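## Task

Use three of the four blocks to spell "YOU": place them entirely on the mat, touching or nearly so, lined up in one straight row, so that viewed from the scene frame's origin the letters on their top faces read left to right and each stands upright. The remaining block must rest entirely off the mat.

## Robot and tools

ROBOT. Two six-joint arms, left_arm and right_arm, each with a two-pad gripper, over a table with a mat and four lettered blocks. A fixed stand behind the arms carries cam_head_left and cam_head_right; each arm carries a wrist camera (cam_left_wrist, cam_right_wrist). All images are 672x504. Loose objects may occasionally get nudged by outside pushes.

FRAMES. Scene frame: origin at table-top height halfway between the nominal arm bases, +x out over the table, +z up, left_arm toward +y (image left/right does not match arm names). Calibrated bases: left_arm at (+0.026, +0.389, +0.032) m, right_arm at (+0.067, -0.440, +0.032) m, both nearly unrotated. Every hand position, orientation, velocity and target printed for an arm is in that arm's own base frame; fixed cameras and the table use the scene frame. Printed hand poses can be a few cm off, more at long reach. Gripper axes: fingers point along its +z, pads close along its x. end_effector_position is the point between the pads; fingertips are 17.5 mm further out.

THE 18-NUMBER ROW. Both tools take rows of exactly 18 numbers, all in [-1, 1], always covering both arms: left dx, dy, dz, rx, ry, rz, gripper position, force_limit, speed, then the same nine for the right arm. The six pose numbers are an offset, not a pose: they are measured from that arm's Hand target as it was when the action or move began, along that Hand target's own axes. 1.0 equals 0.6 m of travel or 180 degrees; rx, ry, rz form one rotation vector. Sending the same offset twice moves the hand twice. All zeros re-requests the current Hand target (useful when the hand has settled short of it). The three gripper numbers are absolute commands: position +1 is 50 mm open, about -0.65 closes pads together, -1 grips until stopped; force_limit -1/0/+1 is about 20/102/185 N per pad; speed -1/0/+1 is 20/85/150 mm/s. Both start at +1. A 0 is a real command, so to leave a gripper unchanged resend its last three numbers. A new force_limit or speed only applies after a position change of at least 0.01; to grip more softly, open first.

TOOLS.
execute_actions(actions, cameras): actions is a list of actions; each action is a list of up to 15 rows, one per 1/30 s control step, the last row held if fewer. Every row counts from the action's starting Hand target, not from the prior row. Images are returned only for an empty actions list or when cameras names them (["all"] for all, [] none).
move(target, speed, blend, stop_force, zero, blocking, cameras): drives each hand in a straight line to the offset in one row, or through a list of up to 15 rows, all counted from the Hand targets at the move's start. speed is m/s, 0.002 to 3.6, default 0.25 (rotation up to twice that in rad/s), one value or one per target. blend in m rounds corners of a list; 0 stops at each. stop_force (3 to 120 N, shared) ends an arm's path when its wrist sensor feels that much push against travel; unreliable while rotating, and not with blocking=false. zero (default true) re-zeroes the sensor first. In a list with stop_force, give all rows the same finger numbers. Moves do not avoid obstacles; the whole list is capped at 10 s. Result adds a move: line with endings such as done, off_target, moving, held or fault, and which limits acted (paced = pose clipped, held = steps withheld).
wait(seconds 0 to 10), stop() brakes a running move, zoom_image(camera, region=[x0,y0,x1,y1] in pixels, at most 504 by 504, only on the newest images), zero_wrist_force(arm), finished_scene(scene = this scene's number; ends it irreversibly).

RESULTS. Hand target is the last commanded pose after clipping; next offsets count from it. object_status: 0 moving, 1 stopped while opening, 2 stopped while closing (holding), 3 reached position or pads met (usually nothing held). Check for 2 after gripping. Opening in mm is about (250 - position_measured) x 0.202. Wrist force/torque lines are in the gripper's axes, plus a peak line. Joint torques include the arm's own weight. A MOTOR HOT line warns of heating; at 85 °C the arm is braked for 30 to 60 s.

LIMITS AND CAUTIONS. Commanded orientation is clipped to 32 degrees from the measured one each step. Contact torque at the joint limits (135 N m for the big joints, 25.2 N m for wrists) or about 150 N of outside force stops the arm for 10 s; arms are stiff, so aiming even slightly beyond a firm contact can trigger this. Come down slowly, preferably with stop_force, and move off a surface without it. Do not let the arms or their grippers press into each other; the clearance check does not always prevent it. Avoid paths near an arm's own base, which can flip its shoulder. Fast moves overshoot and hit harder. Never drop, fling or let blocks fall, and nothing may end up off the table. Long stretched poses or holding loads heat motors.

Each tool is called after "Emit:" as name(argument=value, ...), one argument or row to a line, values as JSON.

## Session

Emit:
execute_actions(
  actions=[],
)

Scene clock: 0.00 s.
left_arm: end_effector_position=(+0.3485, -0.6302, +0.2584) position_measured=3 object_status=3 end_effector_quat_wxyz=(+0.217, +0.820, -0.517, +0.111) | right_arm: end_effector_position=(+0.1448, +0.0487, +0.1542) position_measured=3 object_status=3 end_effector_quat_wxyz=(-0.157, +0.395, +0.896, -0.125)
Joint positions: left_arm=[-1.171 -1.225 1.531 -2.318 -1.795 1.475] | right_arm=[3.989 -0.904 -2.419 -1.73 1.792 0.069]
Joint velocities: within noise
Joint torques (N m): no reading
Wrist force (N): no reading
Wrist torque (N m): no reading
Wrist force, peak (N): no reading
Hand target: left_arm +0.3485, -0.6302, +0.2584; +0.217, +0.820, -0.517, +0.111 | right_arm +0.1448, +0.0487, +0.1542; -0.157, +0.395, +0.896, -0.125
Tool commands: left_gripper/position=+1.0 left_gripper/force_limit=+1.0 left_gripper/speed=+1.0 right_gripper/position=+1.0 right_gripper/force_limit=+1.0 right_gripper/speed=+1.0

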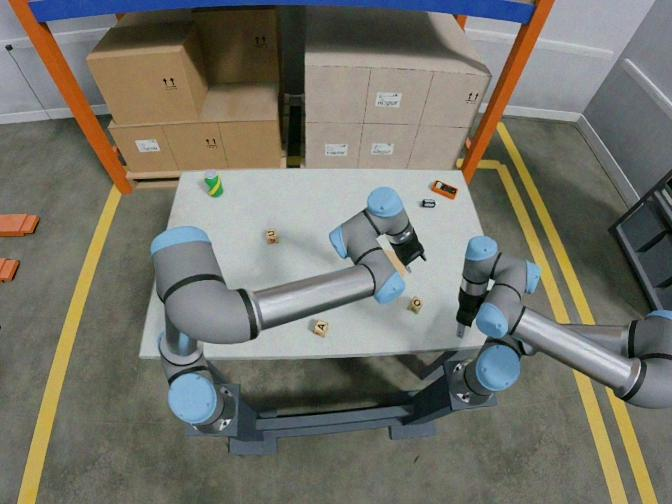

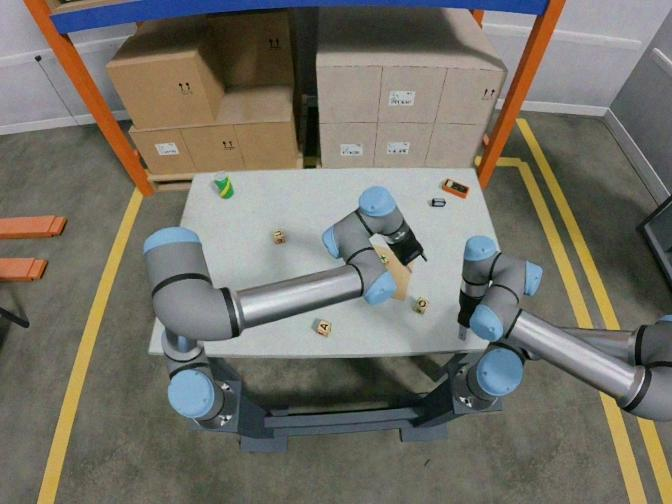

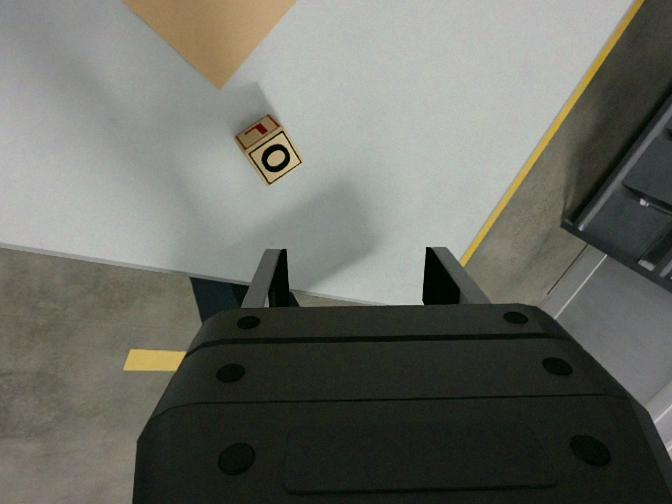

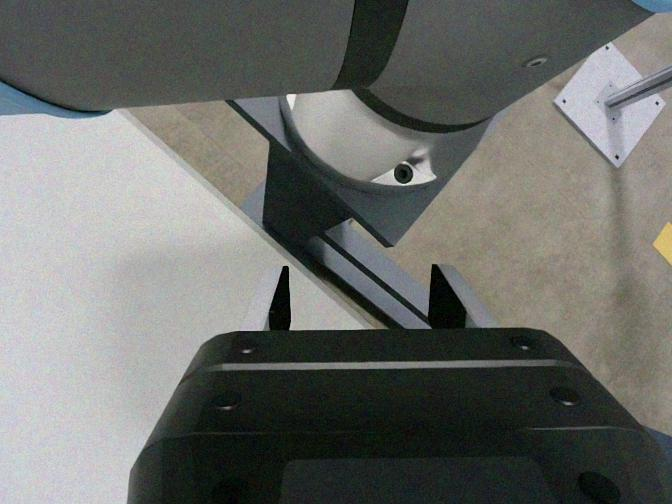

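Emit:
zoom_image(
  camera="cam_head_left",
  region=[250, 210, 350, 285],
)

Emit:
zoom_image(
  camera="cam_head_right",
  region=[340, 220, 460, 330],
)

Emit:
zoom_image(
  camera="cam_head_left",
  region=[295, 290, 355, 350],
)

Emit:
zoom_image(
  camera="cam_left_wrist",
  region=[180, 60, 360, 220],
)

Scaled by 5.040 from the camera's 672x504 image, which has a finer 960x720 frame.

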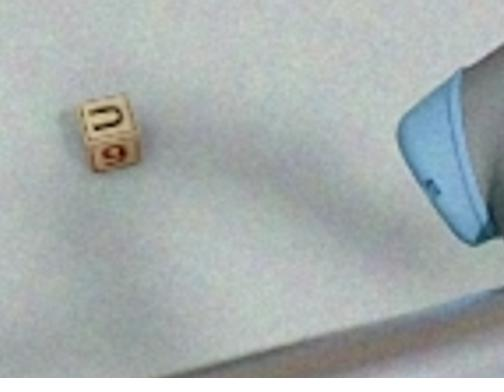

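Scaled by 4.200 from the camera's 672x504 image, which has a finer 960x720 frame.

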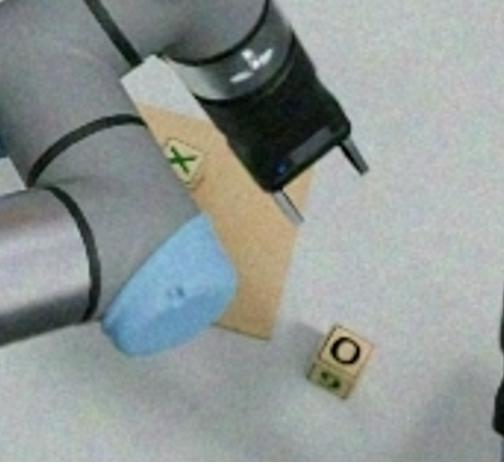

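Scaled by 8.400 from the camera's 672x504 image, which has a finer 960x720 frame.

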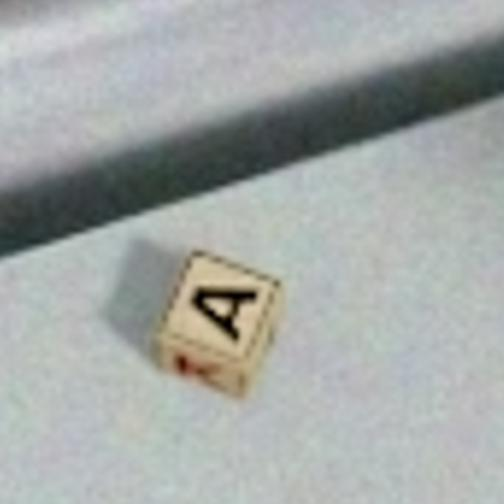

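Scaled by 2.800 from the camera's 672x504 image, which has a finer 960x720 frame.

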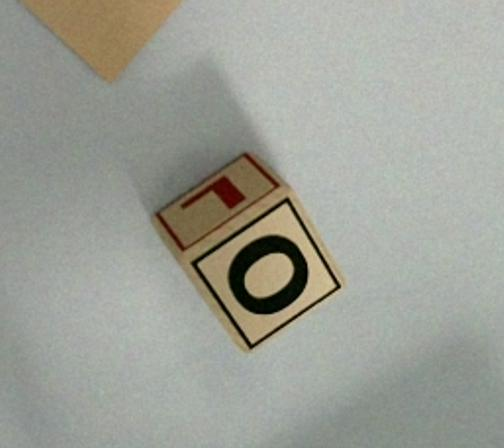

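Emit:
move(
  target=[-0.766, -0.711, -0.719, 0.154, -0.068, -0.386, 1, 1, 1, 0, 0, 0, 0, 0, 0, 1, 1, 1],
  speed=0.3,
  cameras=["all"],
)

Scene clock: 8.43 s.
left_arm: end_effector_position=(+0.5474, +0.0988, +0.3493) position_measured=3 object_status=3 end_effector_quat_wxyz=(-0.002, +0.998, +0.057, +0.000) | right_arm: end_effector_position=(+0.1448, +0.0487, +0.1542) position_measured=3 object_status=3 end_effector_quat_wxyz=(-0.157, +0.395, +0.896, -0.125)
Joint positions: left_arm=[-0.066 -1.456 1.395 -1.51 -1.566 1.391] | right_arm=[3.989 -0.904 -2.419 -1.73 1.792 0.069]
Joint torques (N m): left_arm=[8.6 -19.95 -35.53 -1.22 1.79 1.89] | right_arm=[0.8 -3.24 26.02 2.08 0.44 -0.18]
Wrist force (N): left_arm=[-0.8 -0.4 0.3] | right_arm=[0.0 -0.1 0.3]
Wrist torque (N m): left_arm=[-0.10 0.23 -0.26] | right_arm=[-0.03 0.01 0.00]
Wrist force, peak (N): left_arm=[-0.1 -3.4 0.1] | right_arm=[0.3 -0.2 0.4]
Hand target: left_arm +0.5474, +0.0988, +0.3493; -0.002, +0.998, +0.057, +0.000 | right_arm +0.1448, +0.0487, +0.1542; -0.157, +0.395, +0.896, -0.125
Off the commanded pose: left_arm 0.000 m, 0 deg | right_arm 0.000 m, 0 deg.
move: done

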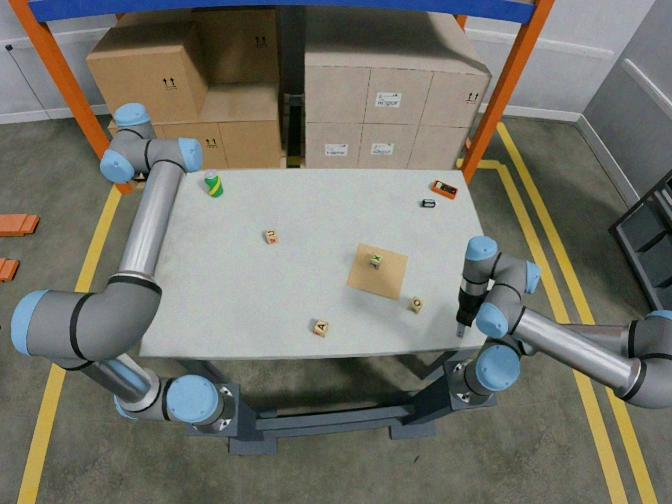

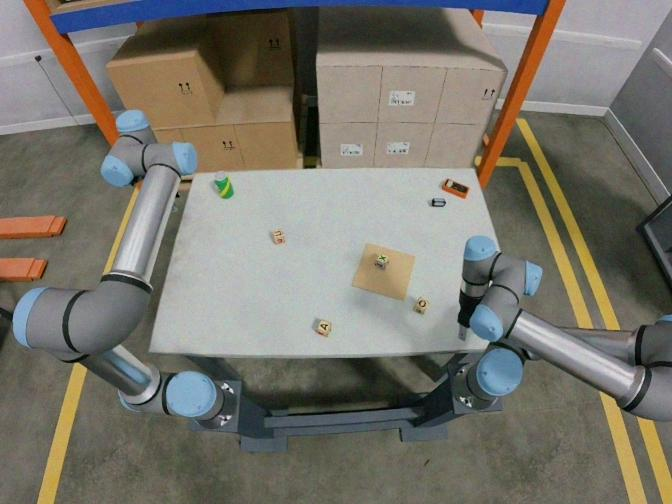

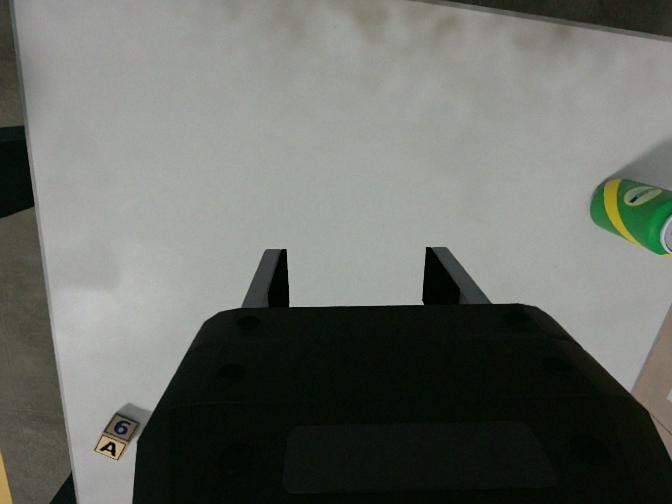

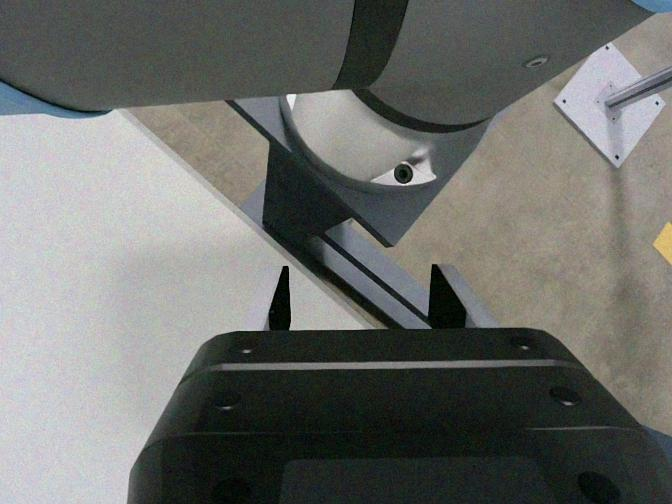

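Emit:
zoom_image(
  camera="cam_head_left",
  region=[335, 232, 435, 332],
)

Emit:
zoom_image(
  camera="cam_head_right",
  region=[340, 232, 440, 332],
)

Emit:
zoom_image(
  camera="cam_head_left",
  region=[295, 300, 345, 350],
)

Emit:
zoom_image(
  camera="cam_head_right",
  region=[255, 215, 305, 265],
)

Emit:
zoom_image(
  camera="cam_left_wrist",
  region=[80, 390, 160, 480],
)

Scaled by 5.040 from the camera's 672x504 image, which has a finer 960x720 frame.

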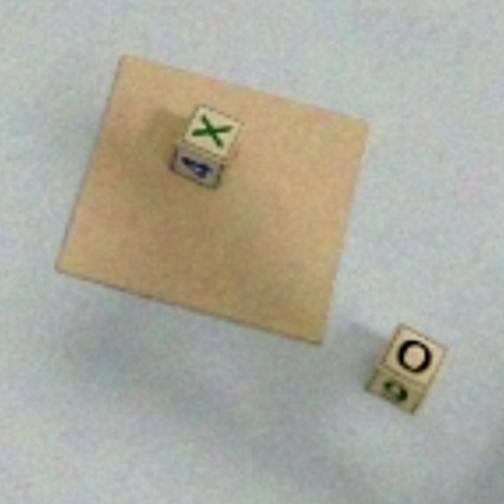

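Scaled by 5.040 from the camera's 672x504 image, which has a finer 960x720 frame.

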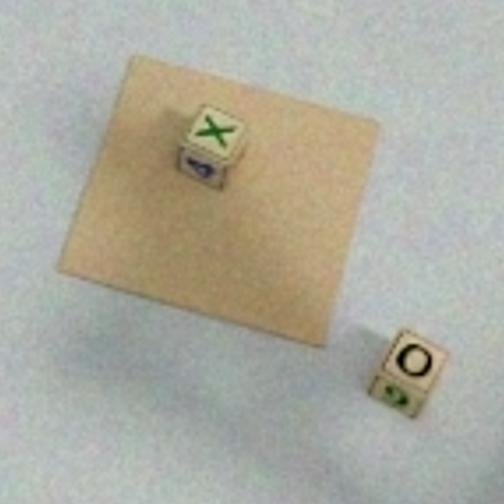

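Scaled by 10.080 from the camera's 672x504 image, which has a finer 960x720 frame.

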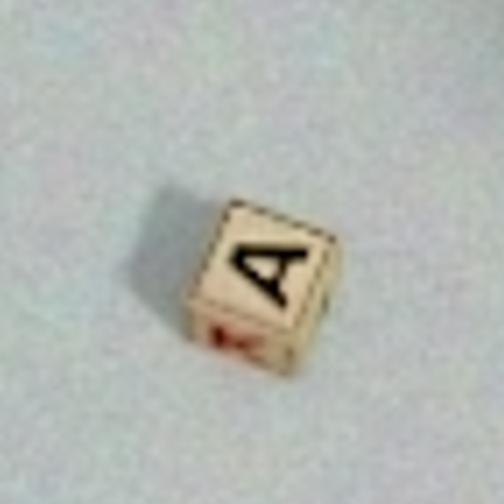

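Scaled by 10.080 from the camera's 672x504 image, which has a finer 960x720 frame.

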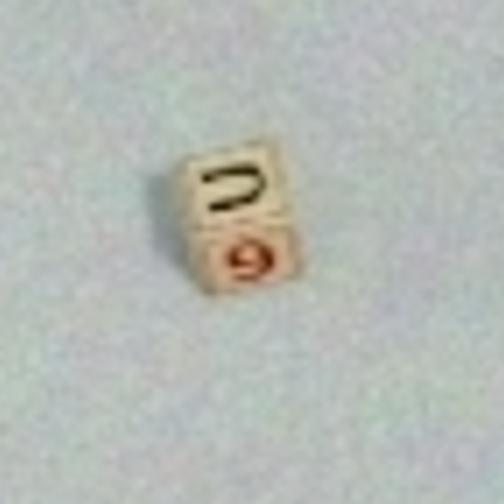

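Scaled by 5.600 from the camera's 672x504 image, which has a finer 960x720 frame.

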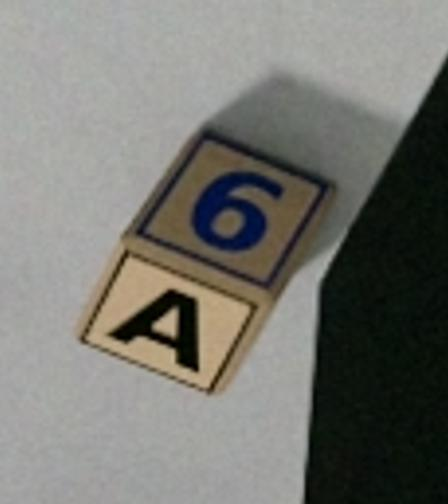

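Emit:
move(
  target=[-0.0428, 0.9627, 0.392, -0.1289, -0.0638, 0.2879, 1, 1, 1, 0, 0, 0, 0, 0, 0, 1, 1, 1],
  speed=0.3,
  cameras=["cam_left_wrist", "cam_head_right"],
)

Scene clock: 15.90 s.
left_arm: end_effector_position=(+0.5875, -0.4769, +0.1114) position_measured=3 object_status=3 end_effector_quat_wxyz=(+0.197, +0.899, -0.382, -0.086) | right_arm: end_effector_position=(+0.1448, +0.0487, +0.1542) position_measured=3 object_status=3 end_effector_quat_wxyz=(-0.157, +0.395, +0.896, -0.125)
Joint positions: left_arm=[-0.715 -0.808 1.116 -1.833 -2.002 1.671] | right_arm=[3.989 -0.904 -2.419 -1.73 1.792 0.069]
Joint torques (N m): left_arm=[-11.19 -48.52 -34.22 -1.41 -2.2 2.1] | right_arm=[1.35 -2.83 24.44 1.87 0.44 -0.07]
Wrist force (N): left_arm=[-1.2 -0.8 0.1] | right_arm=[0.0 -0.2 0.0]
Wrist torque (N m): left_arm=[-0.10 0.26 -0.14] | right_arm=[-0.02 0.00 0.00]
Wrist force, peak (N): left_arm=[-0.5 -3.0 -0.5] | right_arm=[0.2 -0.3 0.3]
Hand target: left_arm +0.5875, -0.4769, +0.1114; +0.197, +0.899, -0.383, -0.086 | right_arm +0.1448, +0.0487, +0.1542; -0.157, +0.395, +0.896, -0.125
Off the commanded pose: left_arm 0.000 m, 0 deg | right_arm 0.000 m, 0 deg.
move: done
Images, in order (width x height): cam_head_right 672x504, cam_left_wrist 672x504.

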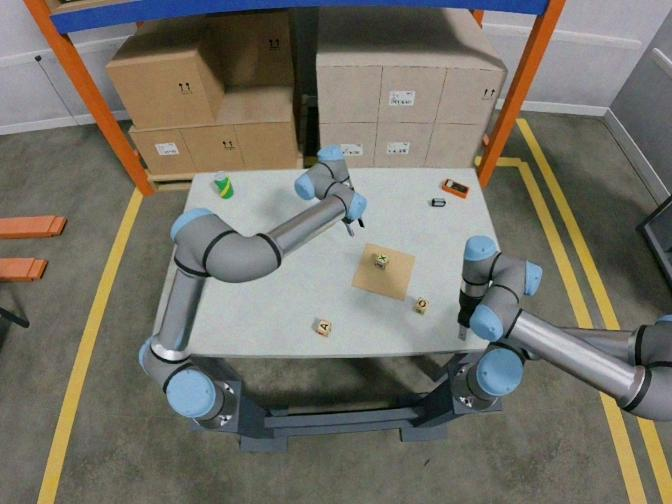

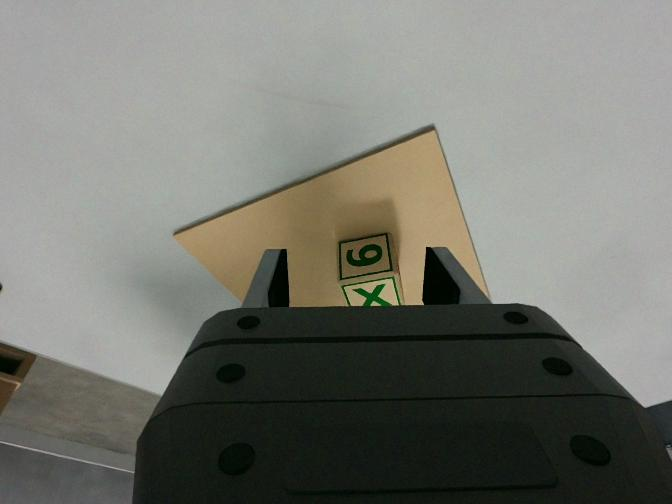

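Emit:
move(
  target=[0.1825, 0.2375, 0.0795, 0, -0.258, 0.554, 1, 1, 1, 0, 0, 0, 0, 0, 0, 1, 1, 1],
  speed=0.3,
  cameras=["cam_left_wrist", "cam_head_right"],
)

Scene clock: 21.30 s.
left_arm: end_effector_position=(+0.5548, -0.6583, +0.1272) position_measured=3 object_status=3 end_effector_quat_wxyz=(+0.025, -0.197, +0.977, +0.080) | right_arm: end_effector_position=(+0.1448, +0.0487, +0.1542) position_measured=3 object_status=3 end_effector_quat_wxyz=(-0.157, +0.395, +0.896, -0.125)
Joint positions: left_arm=[-1.055 -0.307 0.035 -1.161 -1.474 3.252] | right_arm=[3.989 -0.904 -2.419 -1.73 1.792 0.069]
Joint torques (N m): left_arm=[-12.93 -58.06 -33.33 -1.31 1.94 1.96] | right_arm=[0.56 -4.01 24.8 2 0.55 -0.08]
Wrist force (N): left_arm=[-1.1 -0.4 0.3] | right_arm=[0.1 -0.1 0.1]
Wrist torque (N m): left_arm=[-0.07 0.27 -0.20] | right_arm=[-0.02 -0.02 -0.01]
Wrist force, peak (N): left_arm=[-1.7 -1.2 0.1] | right_arm=[-0.2 -0.3 0.2]
Hand target: left_arm +0.5557, -0.6594, +0.1276; -0.044, -0.202, +0.955, +0.214 | right_arm +0.1448, +0.0487, +0.1542; -0.157, +0.395, +0.896, -0.125
Off the commanded pose: left_arm 0.001 m, 17 deg | right_arm 0.000 m, 0 deg.
elbow stopped short (left arm): the move would have taken joint 3 (elbow) straighter than the controller allows.
move: off_target (left_arm)
Images, in order (width x height): cam_head_right 672x504, cam_left_wrist 672x504.

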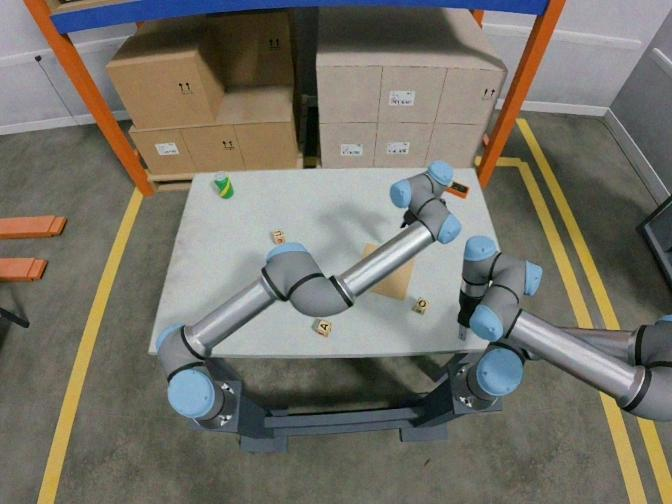

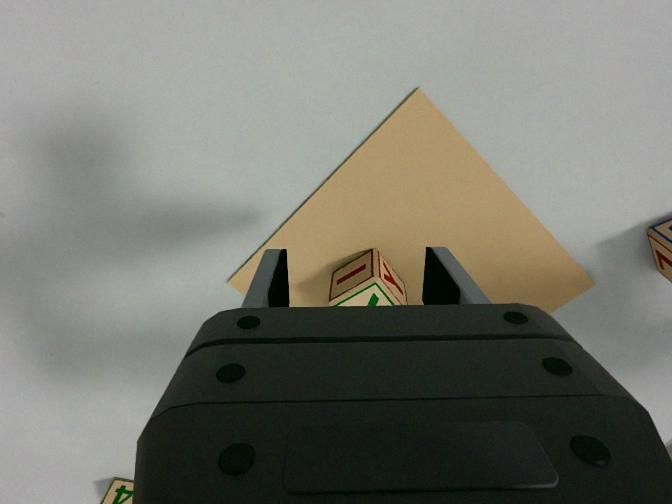

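Emit:
zoom_image(
  camera="cam_left_wrist",
  region=[310, 235, 430, 315],
)

Emit:
zoom_image(
  camera="cam_left_wrist",
  region=[620, 200, 672, 300],
)

Scaled by 4.200 from the camera's 672x504 image, which has a finer 960x720 frame.

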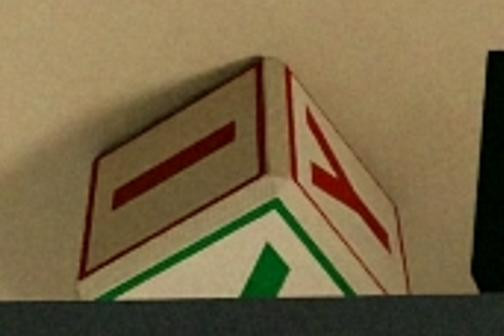

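Scaled by 5.040 from the camera's 672x504 image, which has a finer 960x720 frame.

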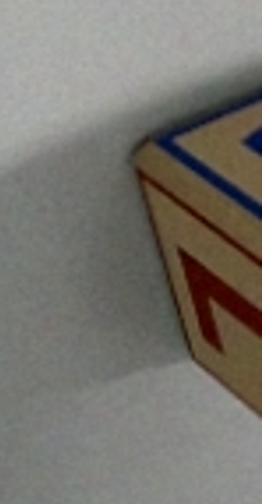

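Emit:
move(
  target=[-0.3977, 0.7363, 0.2, 0.1172, 0.0932, -0.4205, 1, 1, 1, -0.0317, 0.2362, -0.1932, -0.1047, -0.0756, -0.0892, 1, 1, 1],
  speed=0.3,
  cameras=["all"],
)

Scene clock: 30.03 s.
left_arm: end_effector_position=(+0.5916, -0.1507, +0.2074) position_measured=3 object_status=3 end_effector_quat_wxyz=(-0.001, +0.771, -0.637, -0.001) | right_arm: end_effector_position=(+0.2959, +0.1390, +0.2080) position_measured=3 object_status=3 end_effector_quat_wxyz=(+0.000, +0.270, +0.963, +0.001)
Joint positions: left_arm=[-0.471 -1.289 1.557 -1.837 -1.567 2.482] | right_arm=[4 -1.119 -2.223 -1.37 1.572 -0.166]
Joint torques (N m): left_arm=[10.63 -44.87 -11.03 -4.71 -1.26 -1.71] | right_arm=[-6.91 -8.77 38.34 4.34 -1.46 -2.32]
Wrist force (N): left_arm=[-0.9 -0.1 0.4] | right_arm=[-1.1 0.7 -1.0]
Wrist torque (N m): left_arm=[-0.05 0.26 -0.11] | right_arm=[-0.12 0.07 0.21]
Wrist force, peak (N): left_arm=[-3.0 -0.8 0.3] | right_arm=[-1.2 1.5 -1.1]
Hand target: left_arm +0.5916, -0.1506, +0.2074; -0.001, +0.771, -0.637, -0.001 | right_arm +0.2960, +0.1390, +0.2080; +0.000, +0.270, +0.963, +0.001
Off the commanded pose: left_arm 0.000 m, 0 deg | right_arm 0.000 m, 0 deg.
move: done

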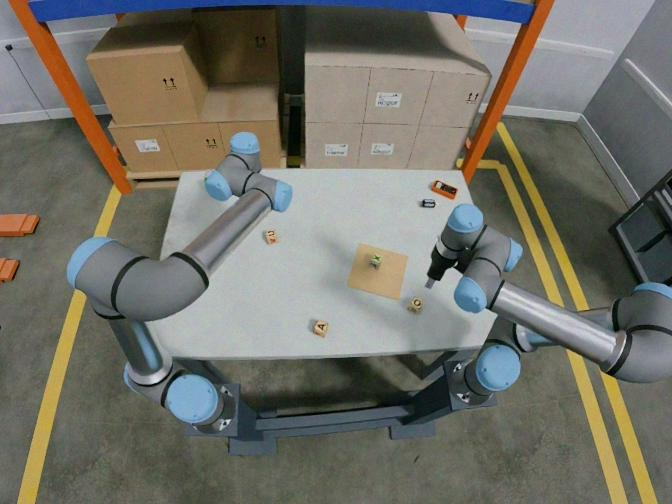

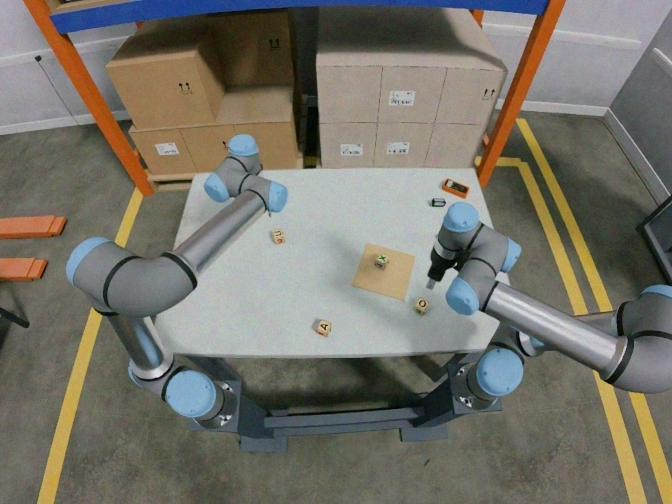

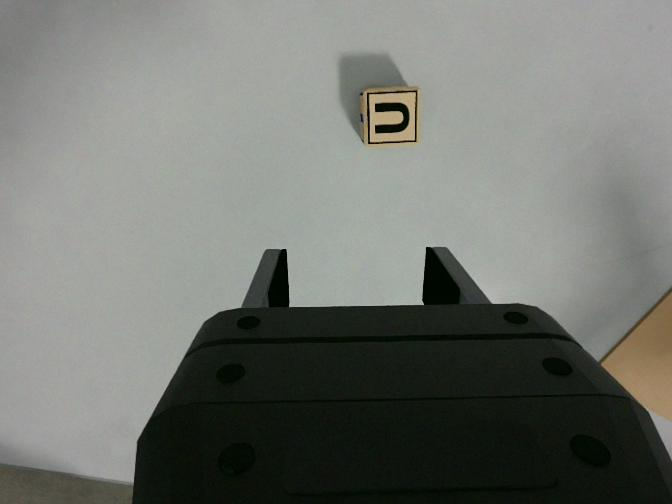

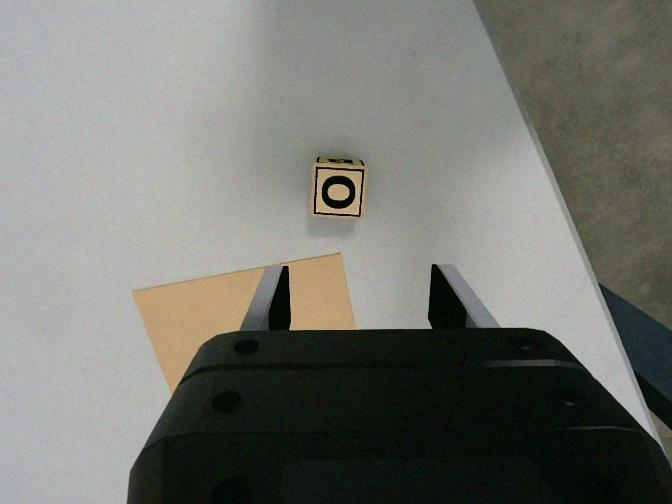

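Emit:
zoom_image(
  camera="cam_left_wrist",
  region=[340, 60, 440, 160],
)

Emit:
zoom_image(
  camera="cam_right_wrist",
  region=[290, 140, 390, 240],
)

Scaled by 5.040 from the camera's 672x504 image, which has a finer 960x720 frame.

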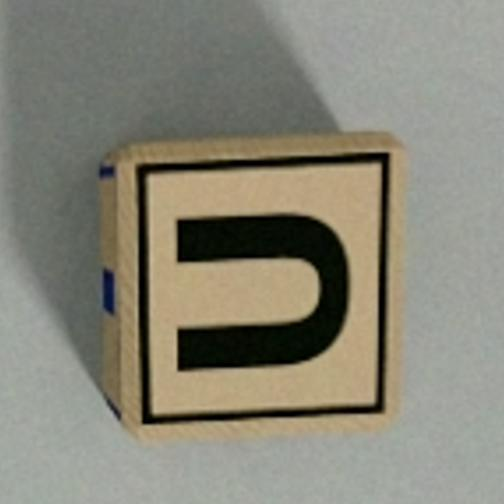

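Scaled by 5.040 from the camera's 672x504 image, which has a finer 960x720 frame.

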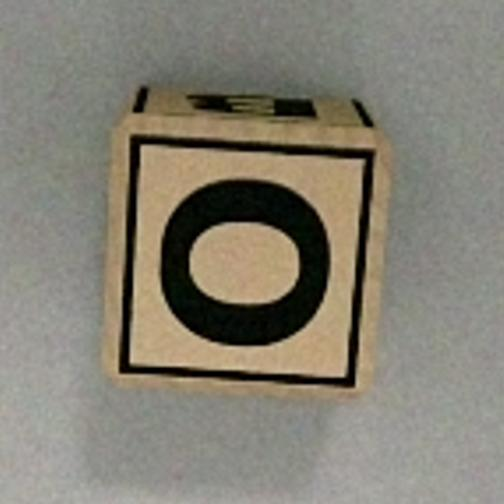

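Emit:
zoom_image(
  camera="cam_left_wrist",
  region=[220, 230, 500, 330],
)

Emit:
zoom_image(
  camera="cam_right_wrist",
  region=[220, 250, 500, 350],
)

Scaled by 1.800 from the camera's 672x504 image, which has a finer 960x720 frame.

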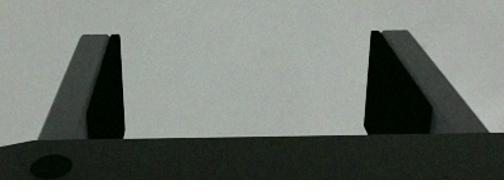

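Scaled by 1.800 from the camera's 672x504 image, which has a finer 960x720 frame.

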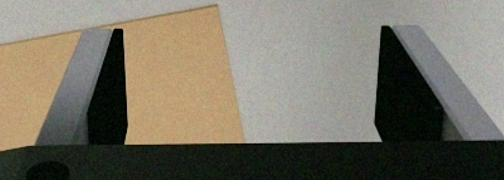

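Emit:
move(
  target=[0.05, -0.0667, 0.2, 0, 0, -0.01, 1, 1, 1, -0.0183, 0.01, 0.2, 0, 0, 0.0222, 1, 1, 1],
  speed=0.2,
  cameras=["cam_left_wrist", "cam_right_wrist"],
)

Scene clock: 34.50 s.
left_arm: end_effector_position=(+0.6365, -0.1721, +0.0873) position_measured=3 object_status=3 end_effector_quat_wxyz=(-0.001, +0.781, -0.625, -0.001) | right_arm: end_effector_position=(+0.3084, +0.1385, +0.0880) position_measured=3 object_status=3 end_effector_quat_wxyz=(+0.000, +0.303, +0.953, +0.001)
Joint positions: left_arm=[-0.469 -1.073 1.577 -2.072 -1.568 2.452] | right_arm=[3.968 -1.31 -2.446 -0.956 1.572 -0.128]
Joint torques (N m): left_arm=[10.22 -35.51 -33.28 -4.65 0.66 -1.64] | right_arm=[-6.6 -6.23 12.37 4.38 1.91 -2.38]
Wrist force (N): left_arm=[-1.0 0.1 0.1] | right_arm=[-1.1 0.9 -0.6]
Wrist torque (N m): left_arm=[0.00 0.28 -0.11] | right_arm=[-0.09 0.07 0.16]
Wrist force, peak (N): left_arm=[-0.5 -0.7 2.4] | right_arm=[-1.1 1.0 -2.8]
Hand target: left_arm +0.6366, -0.1721, +0.0873; -0.001, +0.781, -0.625, -0.001 | right_arm +0.3084, +0.1385, +0.0880; +0.000, +0.303, +0.953, +0.001
Off the commanded pose: left_arm 0.000 m, 0 deg | right_arm 0.000 m, 0 deg.
move: done
Images, in order (width x height): cam_left_wrist 672x504, cam_right_wrist 672x504.

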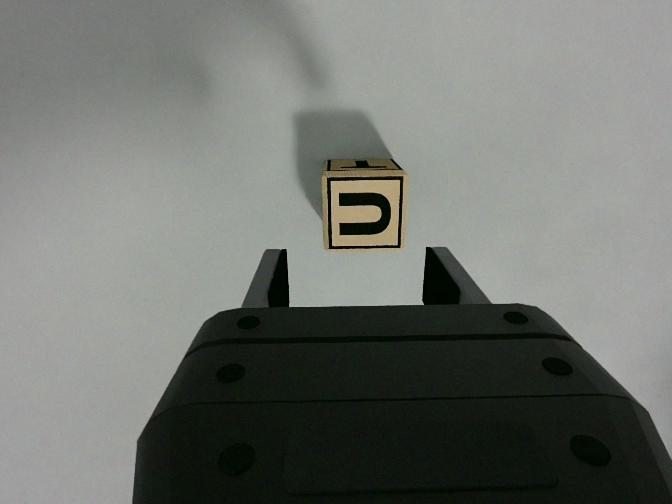

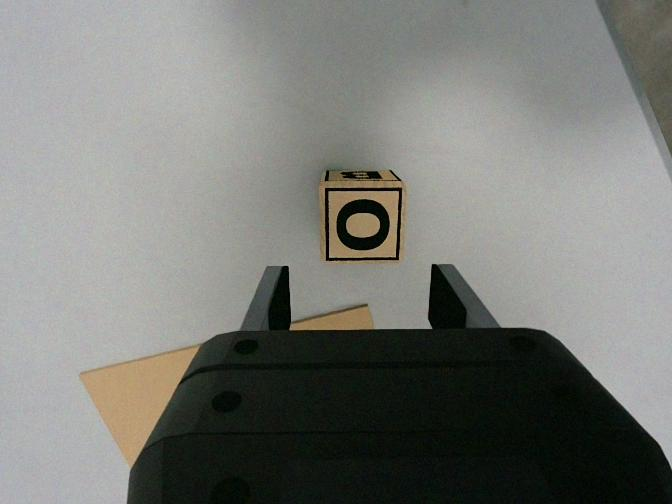

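Emit:
move(
  target=[0.0142, 0.0017, 0.058, 0, 0, 0, 1, 1, 1, 0.0092, 0, 0.058, 0, 0, 0, 1, 1, 1],
  speed=0.15,
  cameras=["cam_left_wrist", "cam_right_wrist"],
)

Emit:
zoom_image(
  camera="cam_left_wrist",
  region=[240, 170, 480, 320],
)

Emit:
zoom_image(
  camera="cam_right_wrist",
  region=[240, 180, 480, 330],
)

Scene clock: 36.80 s.
left_arm: end_effector_position=(+0.6374, -0.1805, +0.0525) position_measured=3 object_status=3 end_effector_quat_wxyz=(-0.001, +0.781, -0.625, -0.001) | right_arm: end_effector_position=(+0.3039, +0.1418, +0.0532) position_measured=3 object_status=3 end_effector_quat_wxyz=(+0.000, +0.303, +0.953, +0.001)
Joint positions: left_arm=[-0.48 -1.024 1.601 -2.145 -1.567 2.441] | right_arm=[3.986 -1.385 -2.509 -0.818 1.572 -0.11]
Joint torques (N m): left_arm=[-11.75 -35.57 -7.73 -4.81 -0.99 -1.78] | right_arm=[7.72 -3.03 9.75 4.51 0.14 2.28]
Wrist force (N): left_arm=[-0.7 -0.3 0.3] | right_arm=[-1.1 1.0 -0.8]
Wrist torque (N m): left_arm=[-0.08 0.22 -0.11] | right_arm=[-0.07 0.08 0.09]
Wrist force, peak (N): left_arm=[-1.4 -0.3 -0.5] | right_arm=[-1.3 0.8 -1.5]
Hand target: left_arm +0.6374, -0.1805, +0.0525; -0.001, +0.781, -0.625, -0.001 | right_arm +0.3039, +0.1418, +0.0532; +0.000, +0.303, +0.953, +0.001
Off the commanded pose: left_arm 0.000 m, 0 deg | right_arm 0.000 m, 0 deg.
move: done
Images, in order (width x height): cam_left_wrist 672x504, cam_right_wrist 672x504.

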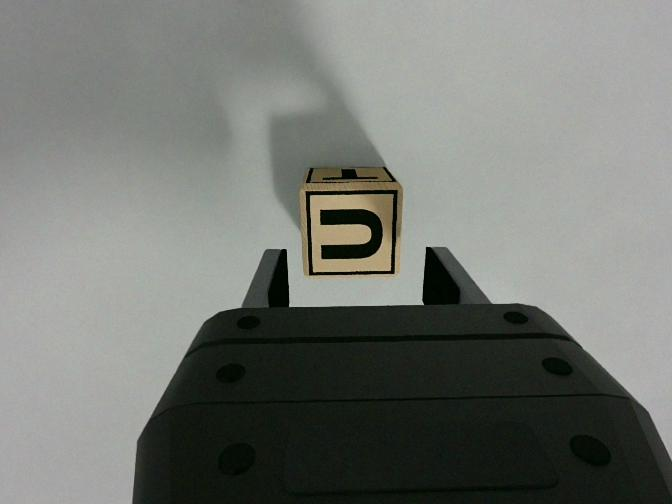

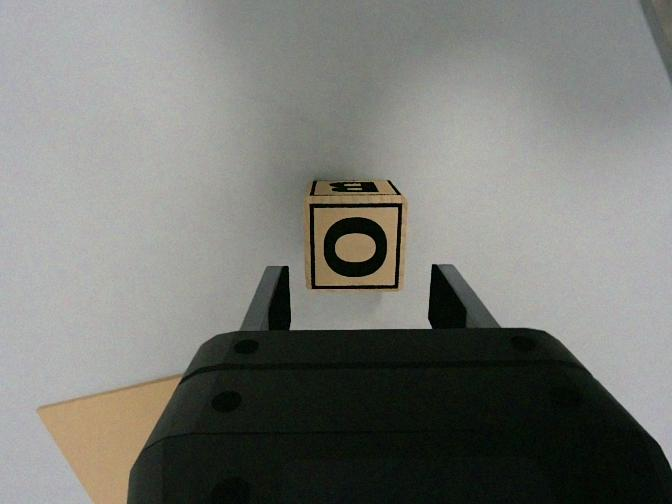

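Scaled by 2.100 from the camera's 672x504 image, which has a finer 960x720 frame.

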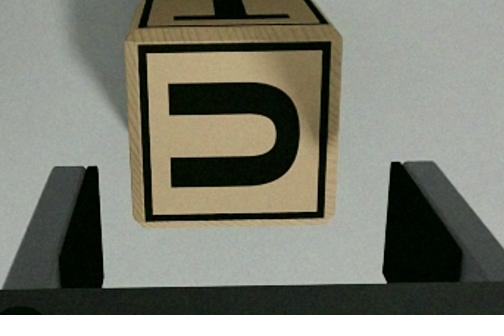

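Scaled by 2.100 from the camera's 672x504 image, which has a finer 960x720 frame.

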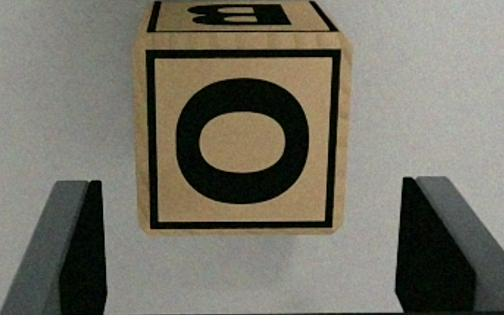

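Emit:
move(
  target=[0.001, 0, 0.0875, 0, 0, 0, 1, 1, 1, 0, 0, 0.0875, 0, 0, 0, 1, 1, 1],
  speed=0.1,
  cameras=["cam_left_wrist", "cam_right_wrist"],
)

Emit:
move(
  target=[0, 0, 0.03, 0, 0, 0, 1, 1, 1, 0, 0, 0.03, 0, 0, 0, 1, 1, 1],
  speed=0.012,
  stop_force=6,
)

Scene clock: 38.70 s.
left_arm: end_effector_position=(+0.6375, -0.1809, +0.0000) position_measured=3 object_status=3 end_effector_quat_wxyz=(-0.001, +0.781, -0.625, -0.001) | right_arm: end_effector_position=(+0.3039, +0.1418, +0.0007) position_measured=3 object_status=3 end_effector_quat_wxyz=(+0.000, +0.303, +0.953, +0.001)
Joint positions: left_arm=[-0.48 -0.951 1.639 -2.257 -1.568 2.441] | right_arm=[3.986 -1.553 -2.578 -0.581 1.572 -0.11]
Joint torques (N m): left_arm=[-9.29 -37.09 -6.32 -4.69 -0.47 -1.31] | right_arm=[-7.33 0.23 5.35 4.25 1.5 -2.41]
Wrist force (N): left_arm=[-0.6 -0.3 -0.1] | right_arm=[-1.2 1.0 -0.4]
Wrist torque (N m): left_arm=[-0.09 0.18 -0.11] | right_arm=[-0.07 0.07 0.19]
Wrist force, peak (N): left_arm=[-0.6 0.0 1.2] | right_arm=[-1.1 1.1 -1.6]
Hand target: left_arm +0.6375, -0.1809, +0.0000; -0.001, +0.781, -0.625, -0.001 | right_arm +0.3039, +0.1418, +0.0007; +0.000, +0.303, +0.953, +0.001
Off the commanded pose: left_arm 0.000 m, 0 deg | right_arm 0.000 m, 0 deg.
move: done
Images, in order (width x height): cam_left_wrist 672x504, cam_right_wrist 672x504.

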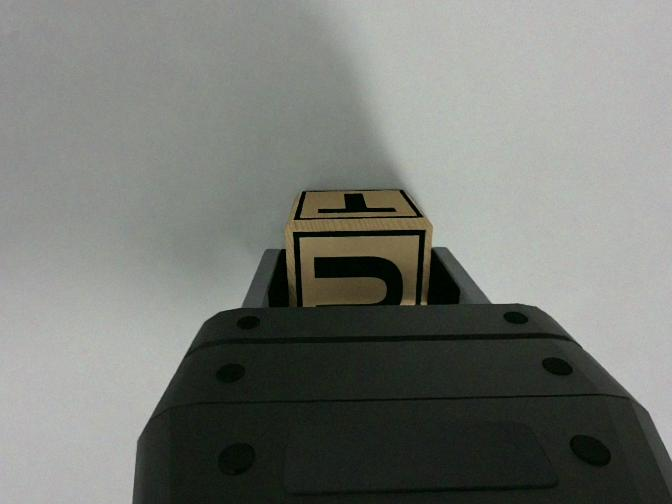

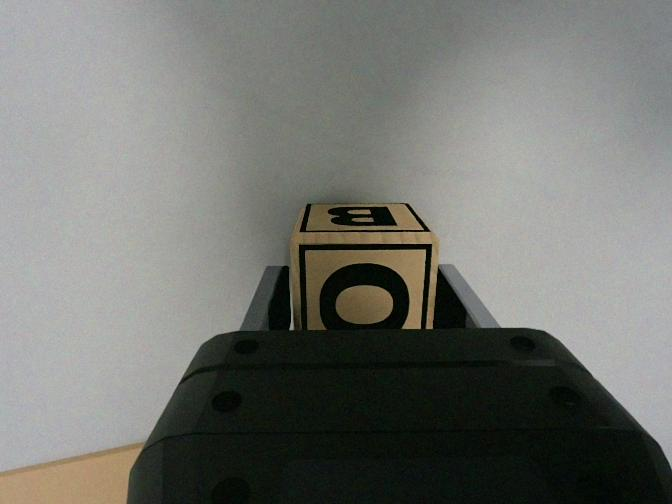

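Scene clock: 41.20 s.
left_arm: end_effector_position=(+0.6375, -0.1809, -0.0124) position_measured=3 object_status=3 end_effector_quat_wxyz=(-0.001, +0.781, -0.625, -0.001) | right_arm: end_effector_position=(+0.3039, +0.1418, -0.0143) position_measured=3 object_status=3 end_effector_quat_wxyz=(+0.000, +0.303, +0.953, +0.000)
Joint positions: left_arm=[-0.48 -0.932 1.646 -2.283 -1.568 2.441] | right_arm=[3.986 -1.61 -2.593 -0.509 1.572 -0.11]
Joint torques (N m): left_arm=[-3.71 -51.23 -28.8 -1.58 1.36 1.1] | right_arm=[4.12 25.88 22.07 1.19 -0.35 1.16]
Wrist force (N): left_arm=[0.0 -1.4 -3.9] | right_arm=[-2.4 4.1 -7.1]
Wrist torque (N m): left_arm=[-0.05 0.33 -0.13] | right_arm=[-0.04 -0.03 0.12]
Wrist force, peak (N): left_arm=[-5.1 5.7 -23.6] | right_arm=[14.7 -37.1 -103.1]
Hand target: left_arm +0.6375, -0.1809, -0.0124; -0.001, +0.781, -0.625, -0.001 (not the last commanded pose) | right_arm +0.3039, +0.1418, -0.0143; +0.000, +0.303, +0.953, +0.000 (not the last commanded pose)
Off the commanded pose: left_arm 0.006 m, 0 deg | right_arm 0.003 m, 0 deg.
move: contact (left_arm, right_arm)

Emit:
move(
  target=[0, 0, -0.01, 0, 0, 0, 1, 1, 1, 0, 0, -0.01, 0, 0, 0, 1, 1, 1],
  speed=0.03,
)

Emit:
move(
  target=[0, 0, 0, 0, 0, 0, -1, -0.7, -0.6, 0, 0, 0, 0, 0, 0, -1, -0.7, -0.6],
  cameras=["cam_left_wrist", "cam_right_wrist"],
)

Scene clock: 42.57 s.
left_arm: end_effector_position=(+0.6375, -0.1809, -0.0064) position_measured=3 object_status=3 end_effector_quat_wxyz=(-0.001, +0.781, -0.625, -0.001) | right_arm: end_effector_position=(+0.3039, +0.1418, -0.0083) position_measured=3 object_status=3 end_effector_quat_wxyz=(+0.000, +0.303, +0.953, +0.000)
Joint positions: left_arm=[-0.48 -0.941 1.643 -2.27 -1.568 2.441] | right_arm=[3.986 -1.587 -2.587 -0.538 1.572 -0.11]
Joint torques (N m): left_arm=[-11.77 -53.71 -30.7 -1.54 1.27 -0.69] | right_arm=[-1.15 26.82 27.06 1.37 -0.59 -0.07]
Wrist force (N): left_arm=[-0.6 -0.1 -0.1] | right_arm=[-1.8 1.1 -0.3]
Wrist torque (N m): left_arm=[-0.05 0.18 -0.11] | right_arm=[-0.06 0.16 0.19]
Wrist force, peak (N): left_arm=[0.0 -1.5 -4.1] | right_arm=[-2.2 4.0 -7.0]
Hand target: left_arm +0.6375, -0.1809, -0.0064; -0.001, +0.781, -0.625, -0.001 | right_arm +0.3039, +0.1418, -0.0083; +0.000, +0.303, +0.953, +0.000
Off the commanded pose: left_arm 0.000 m, 0 deg | right_arm 0.000 m, 0 deg.
move: done

Scene clock: 43.07 s.
left_arm: end_effector_position=(+0.6375, -0.1809, -0.0064) position_measured=44 object_status=2 end_effector_quat_wxyz=(-0.001, +0.781, -0.625, -0.001) | right_arm: end_effector_position=(+0.3039, +0.1418, -0.0083) position_measured=44 object_status=2 end_effector_quat_wxyz=(+0.000, +0.303, +0.953, +0.000)
Joint positions: left_arm=[-0.48 -0.941 1.643 -2.27 -1.568 2.441] | right_arm=[3.986 -1.587 -2.587 -0.538 1.572 -0.11]
Joint torques (N m): left_arm=[-11.6 -52.32 -30.32 -1.89 1.27 -1.35] | right_arm=[-3.97 26.72 25.41 1.22 -0.34 -0.68]
Wrist force (N): left_arm=[-0.7 -0.1 0.4] | right_arm=[-1.8 1.0 -1.1]
Wrist torque (N m): left_arm=[-0.05 0.20 -0.10] | right_arm=[-0.05 0.13 0.19]
Wrist force, peak (N): left_arm=[-0.7 -0.3 -0.6] | right_arm=[-1.9 1.3 -1.3]
Hand target: left_arm +0.6375, -0.1809, -0.0064; -0.001, +0.781, -0.625, -0.001 | right_arm +0.3039, +0.1418, -0.0083; +0.000, +0.303, +0.953, +0.000
Off the commanded pose: left_arm 0.000 m, 0 deg | right_arm 0.000 m, 0 deg.
move: done
Images, in order (width x height): cam_left_wrist 672x504, cam_right_wrist 672x504.

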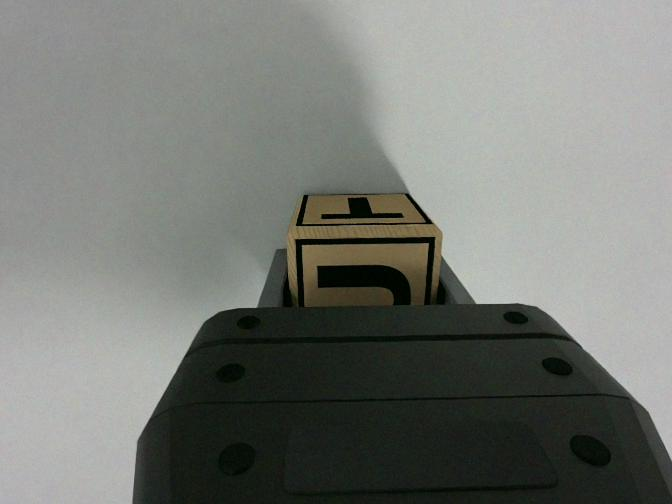

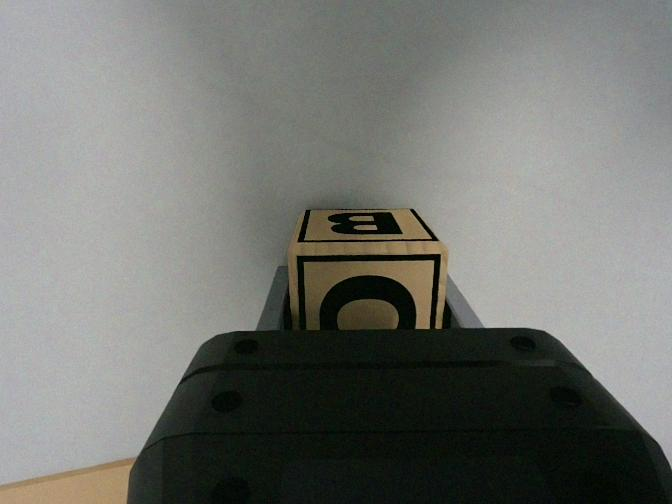

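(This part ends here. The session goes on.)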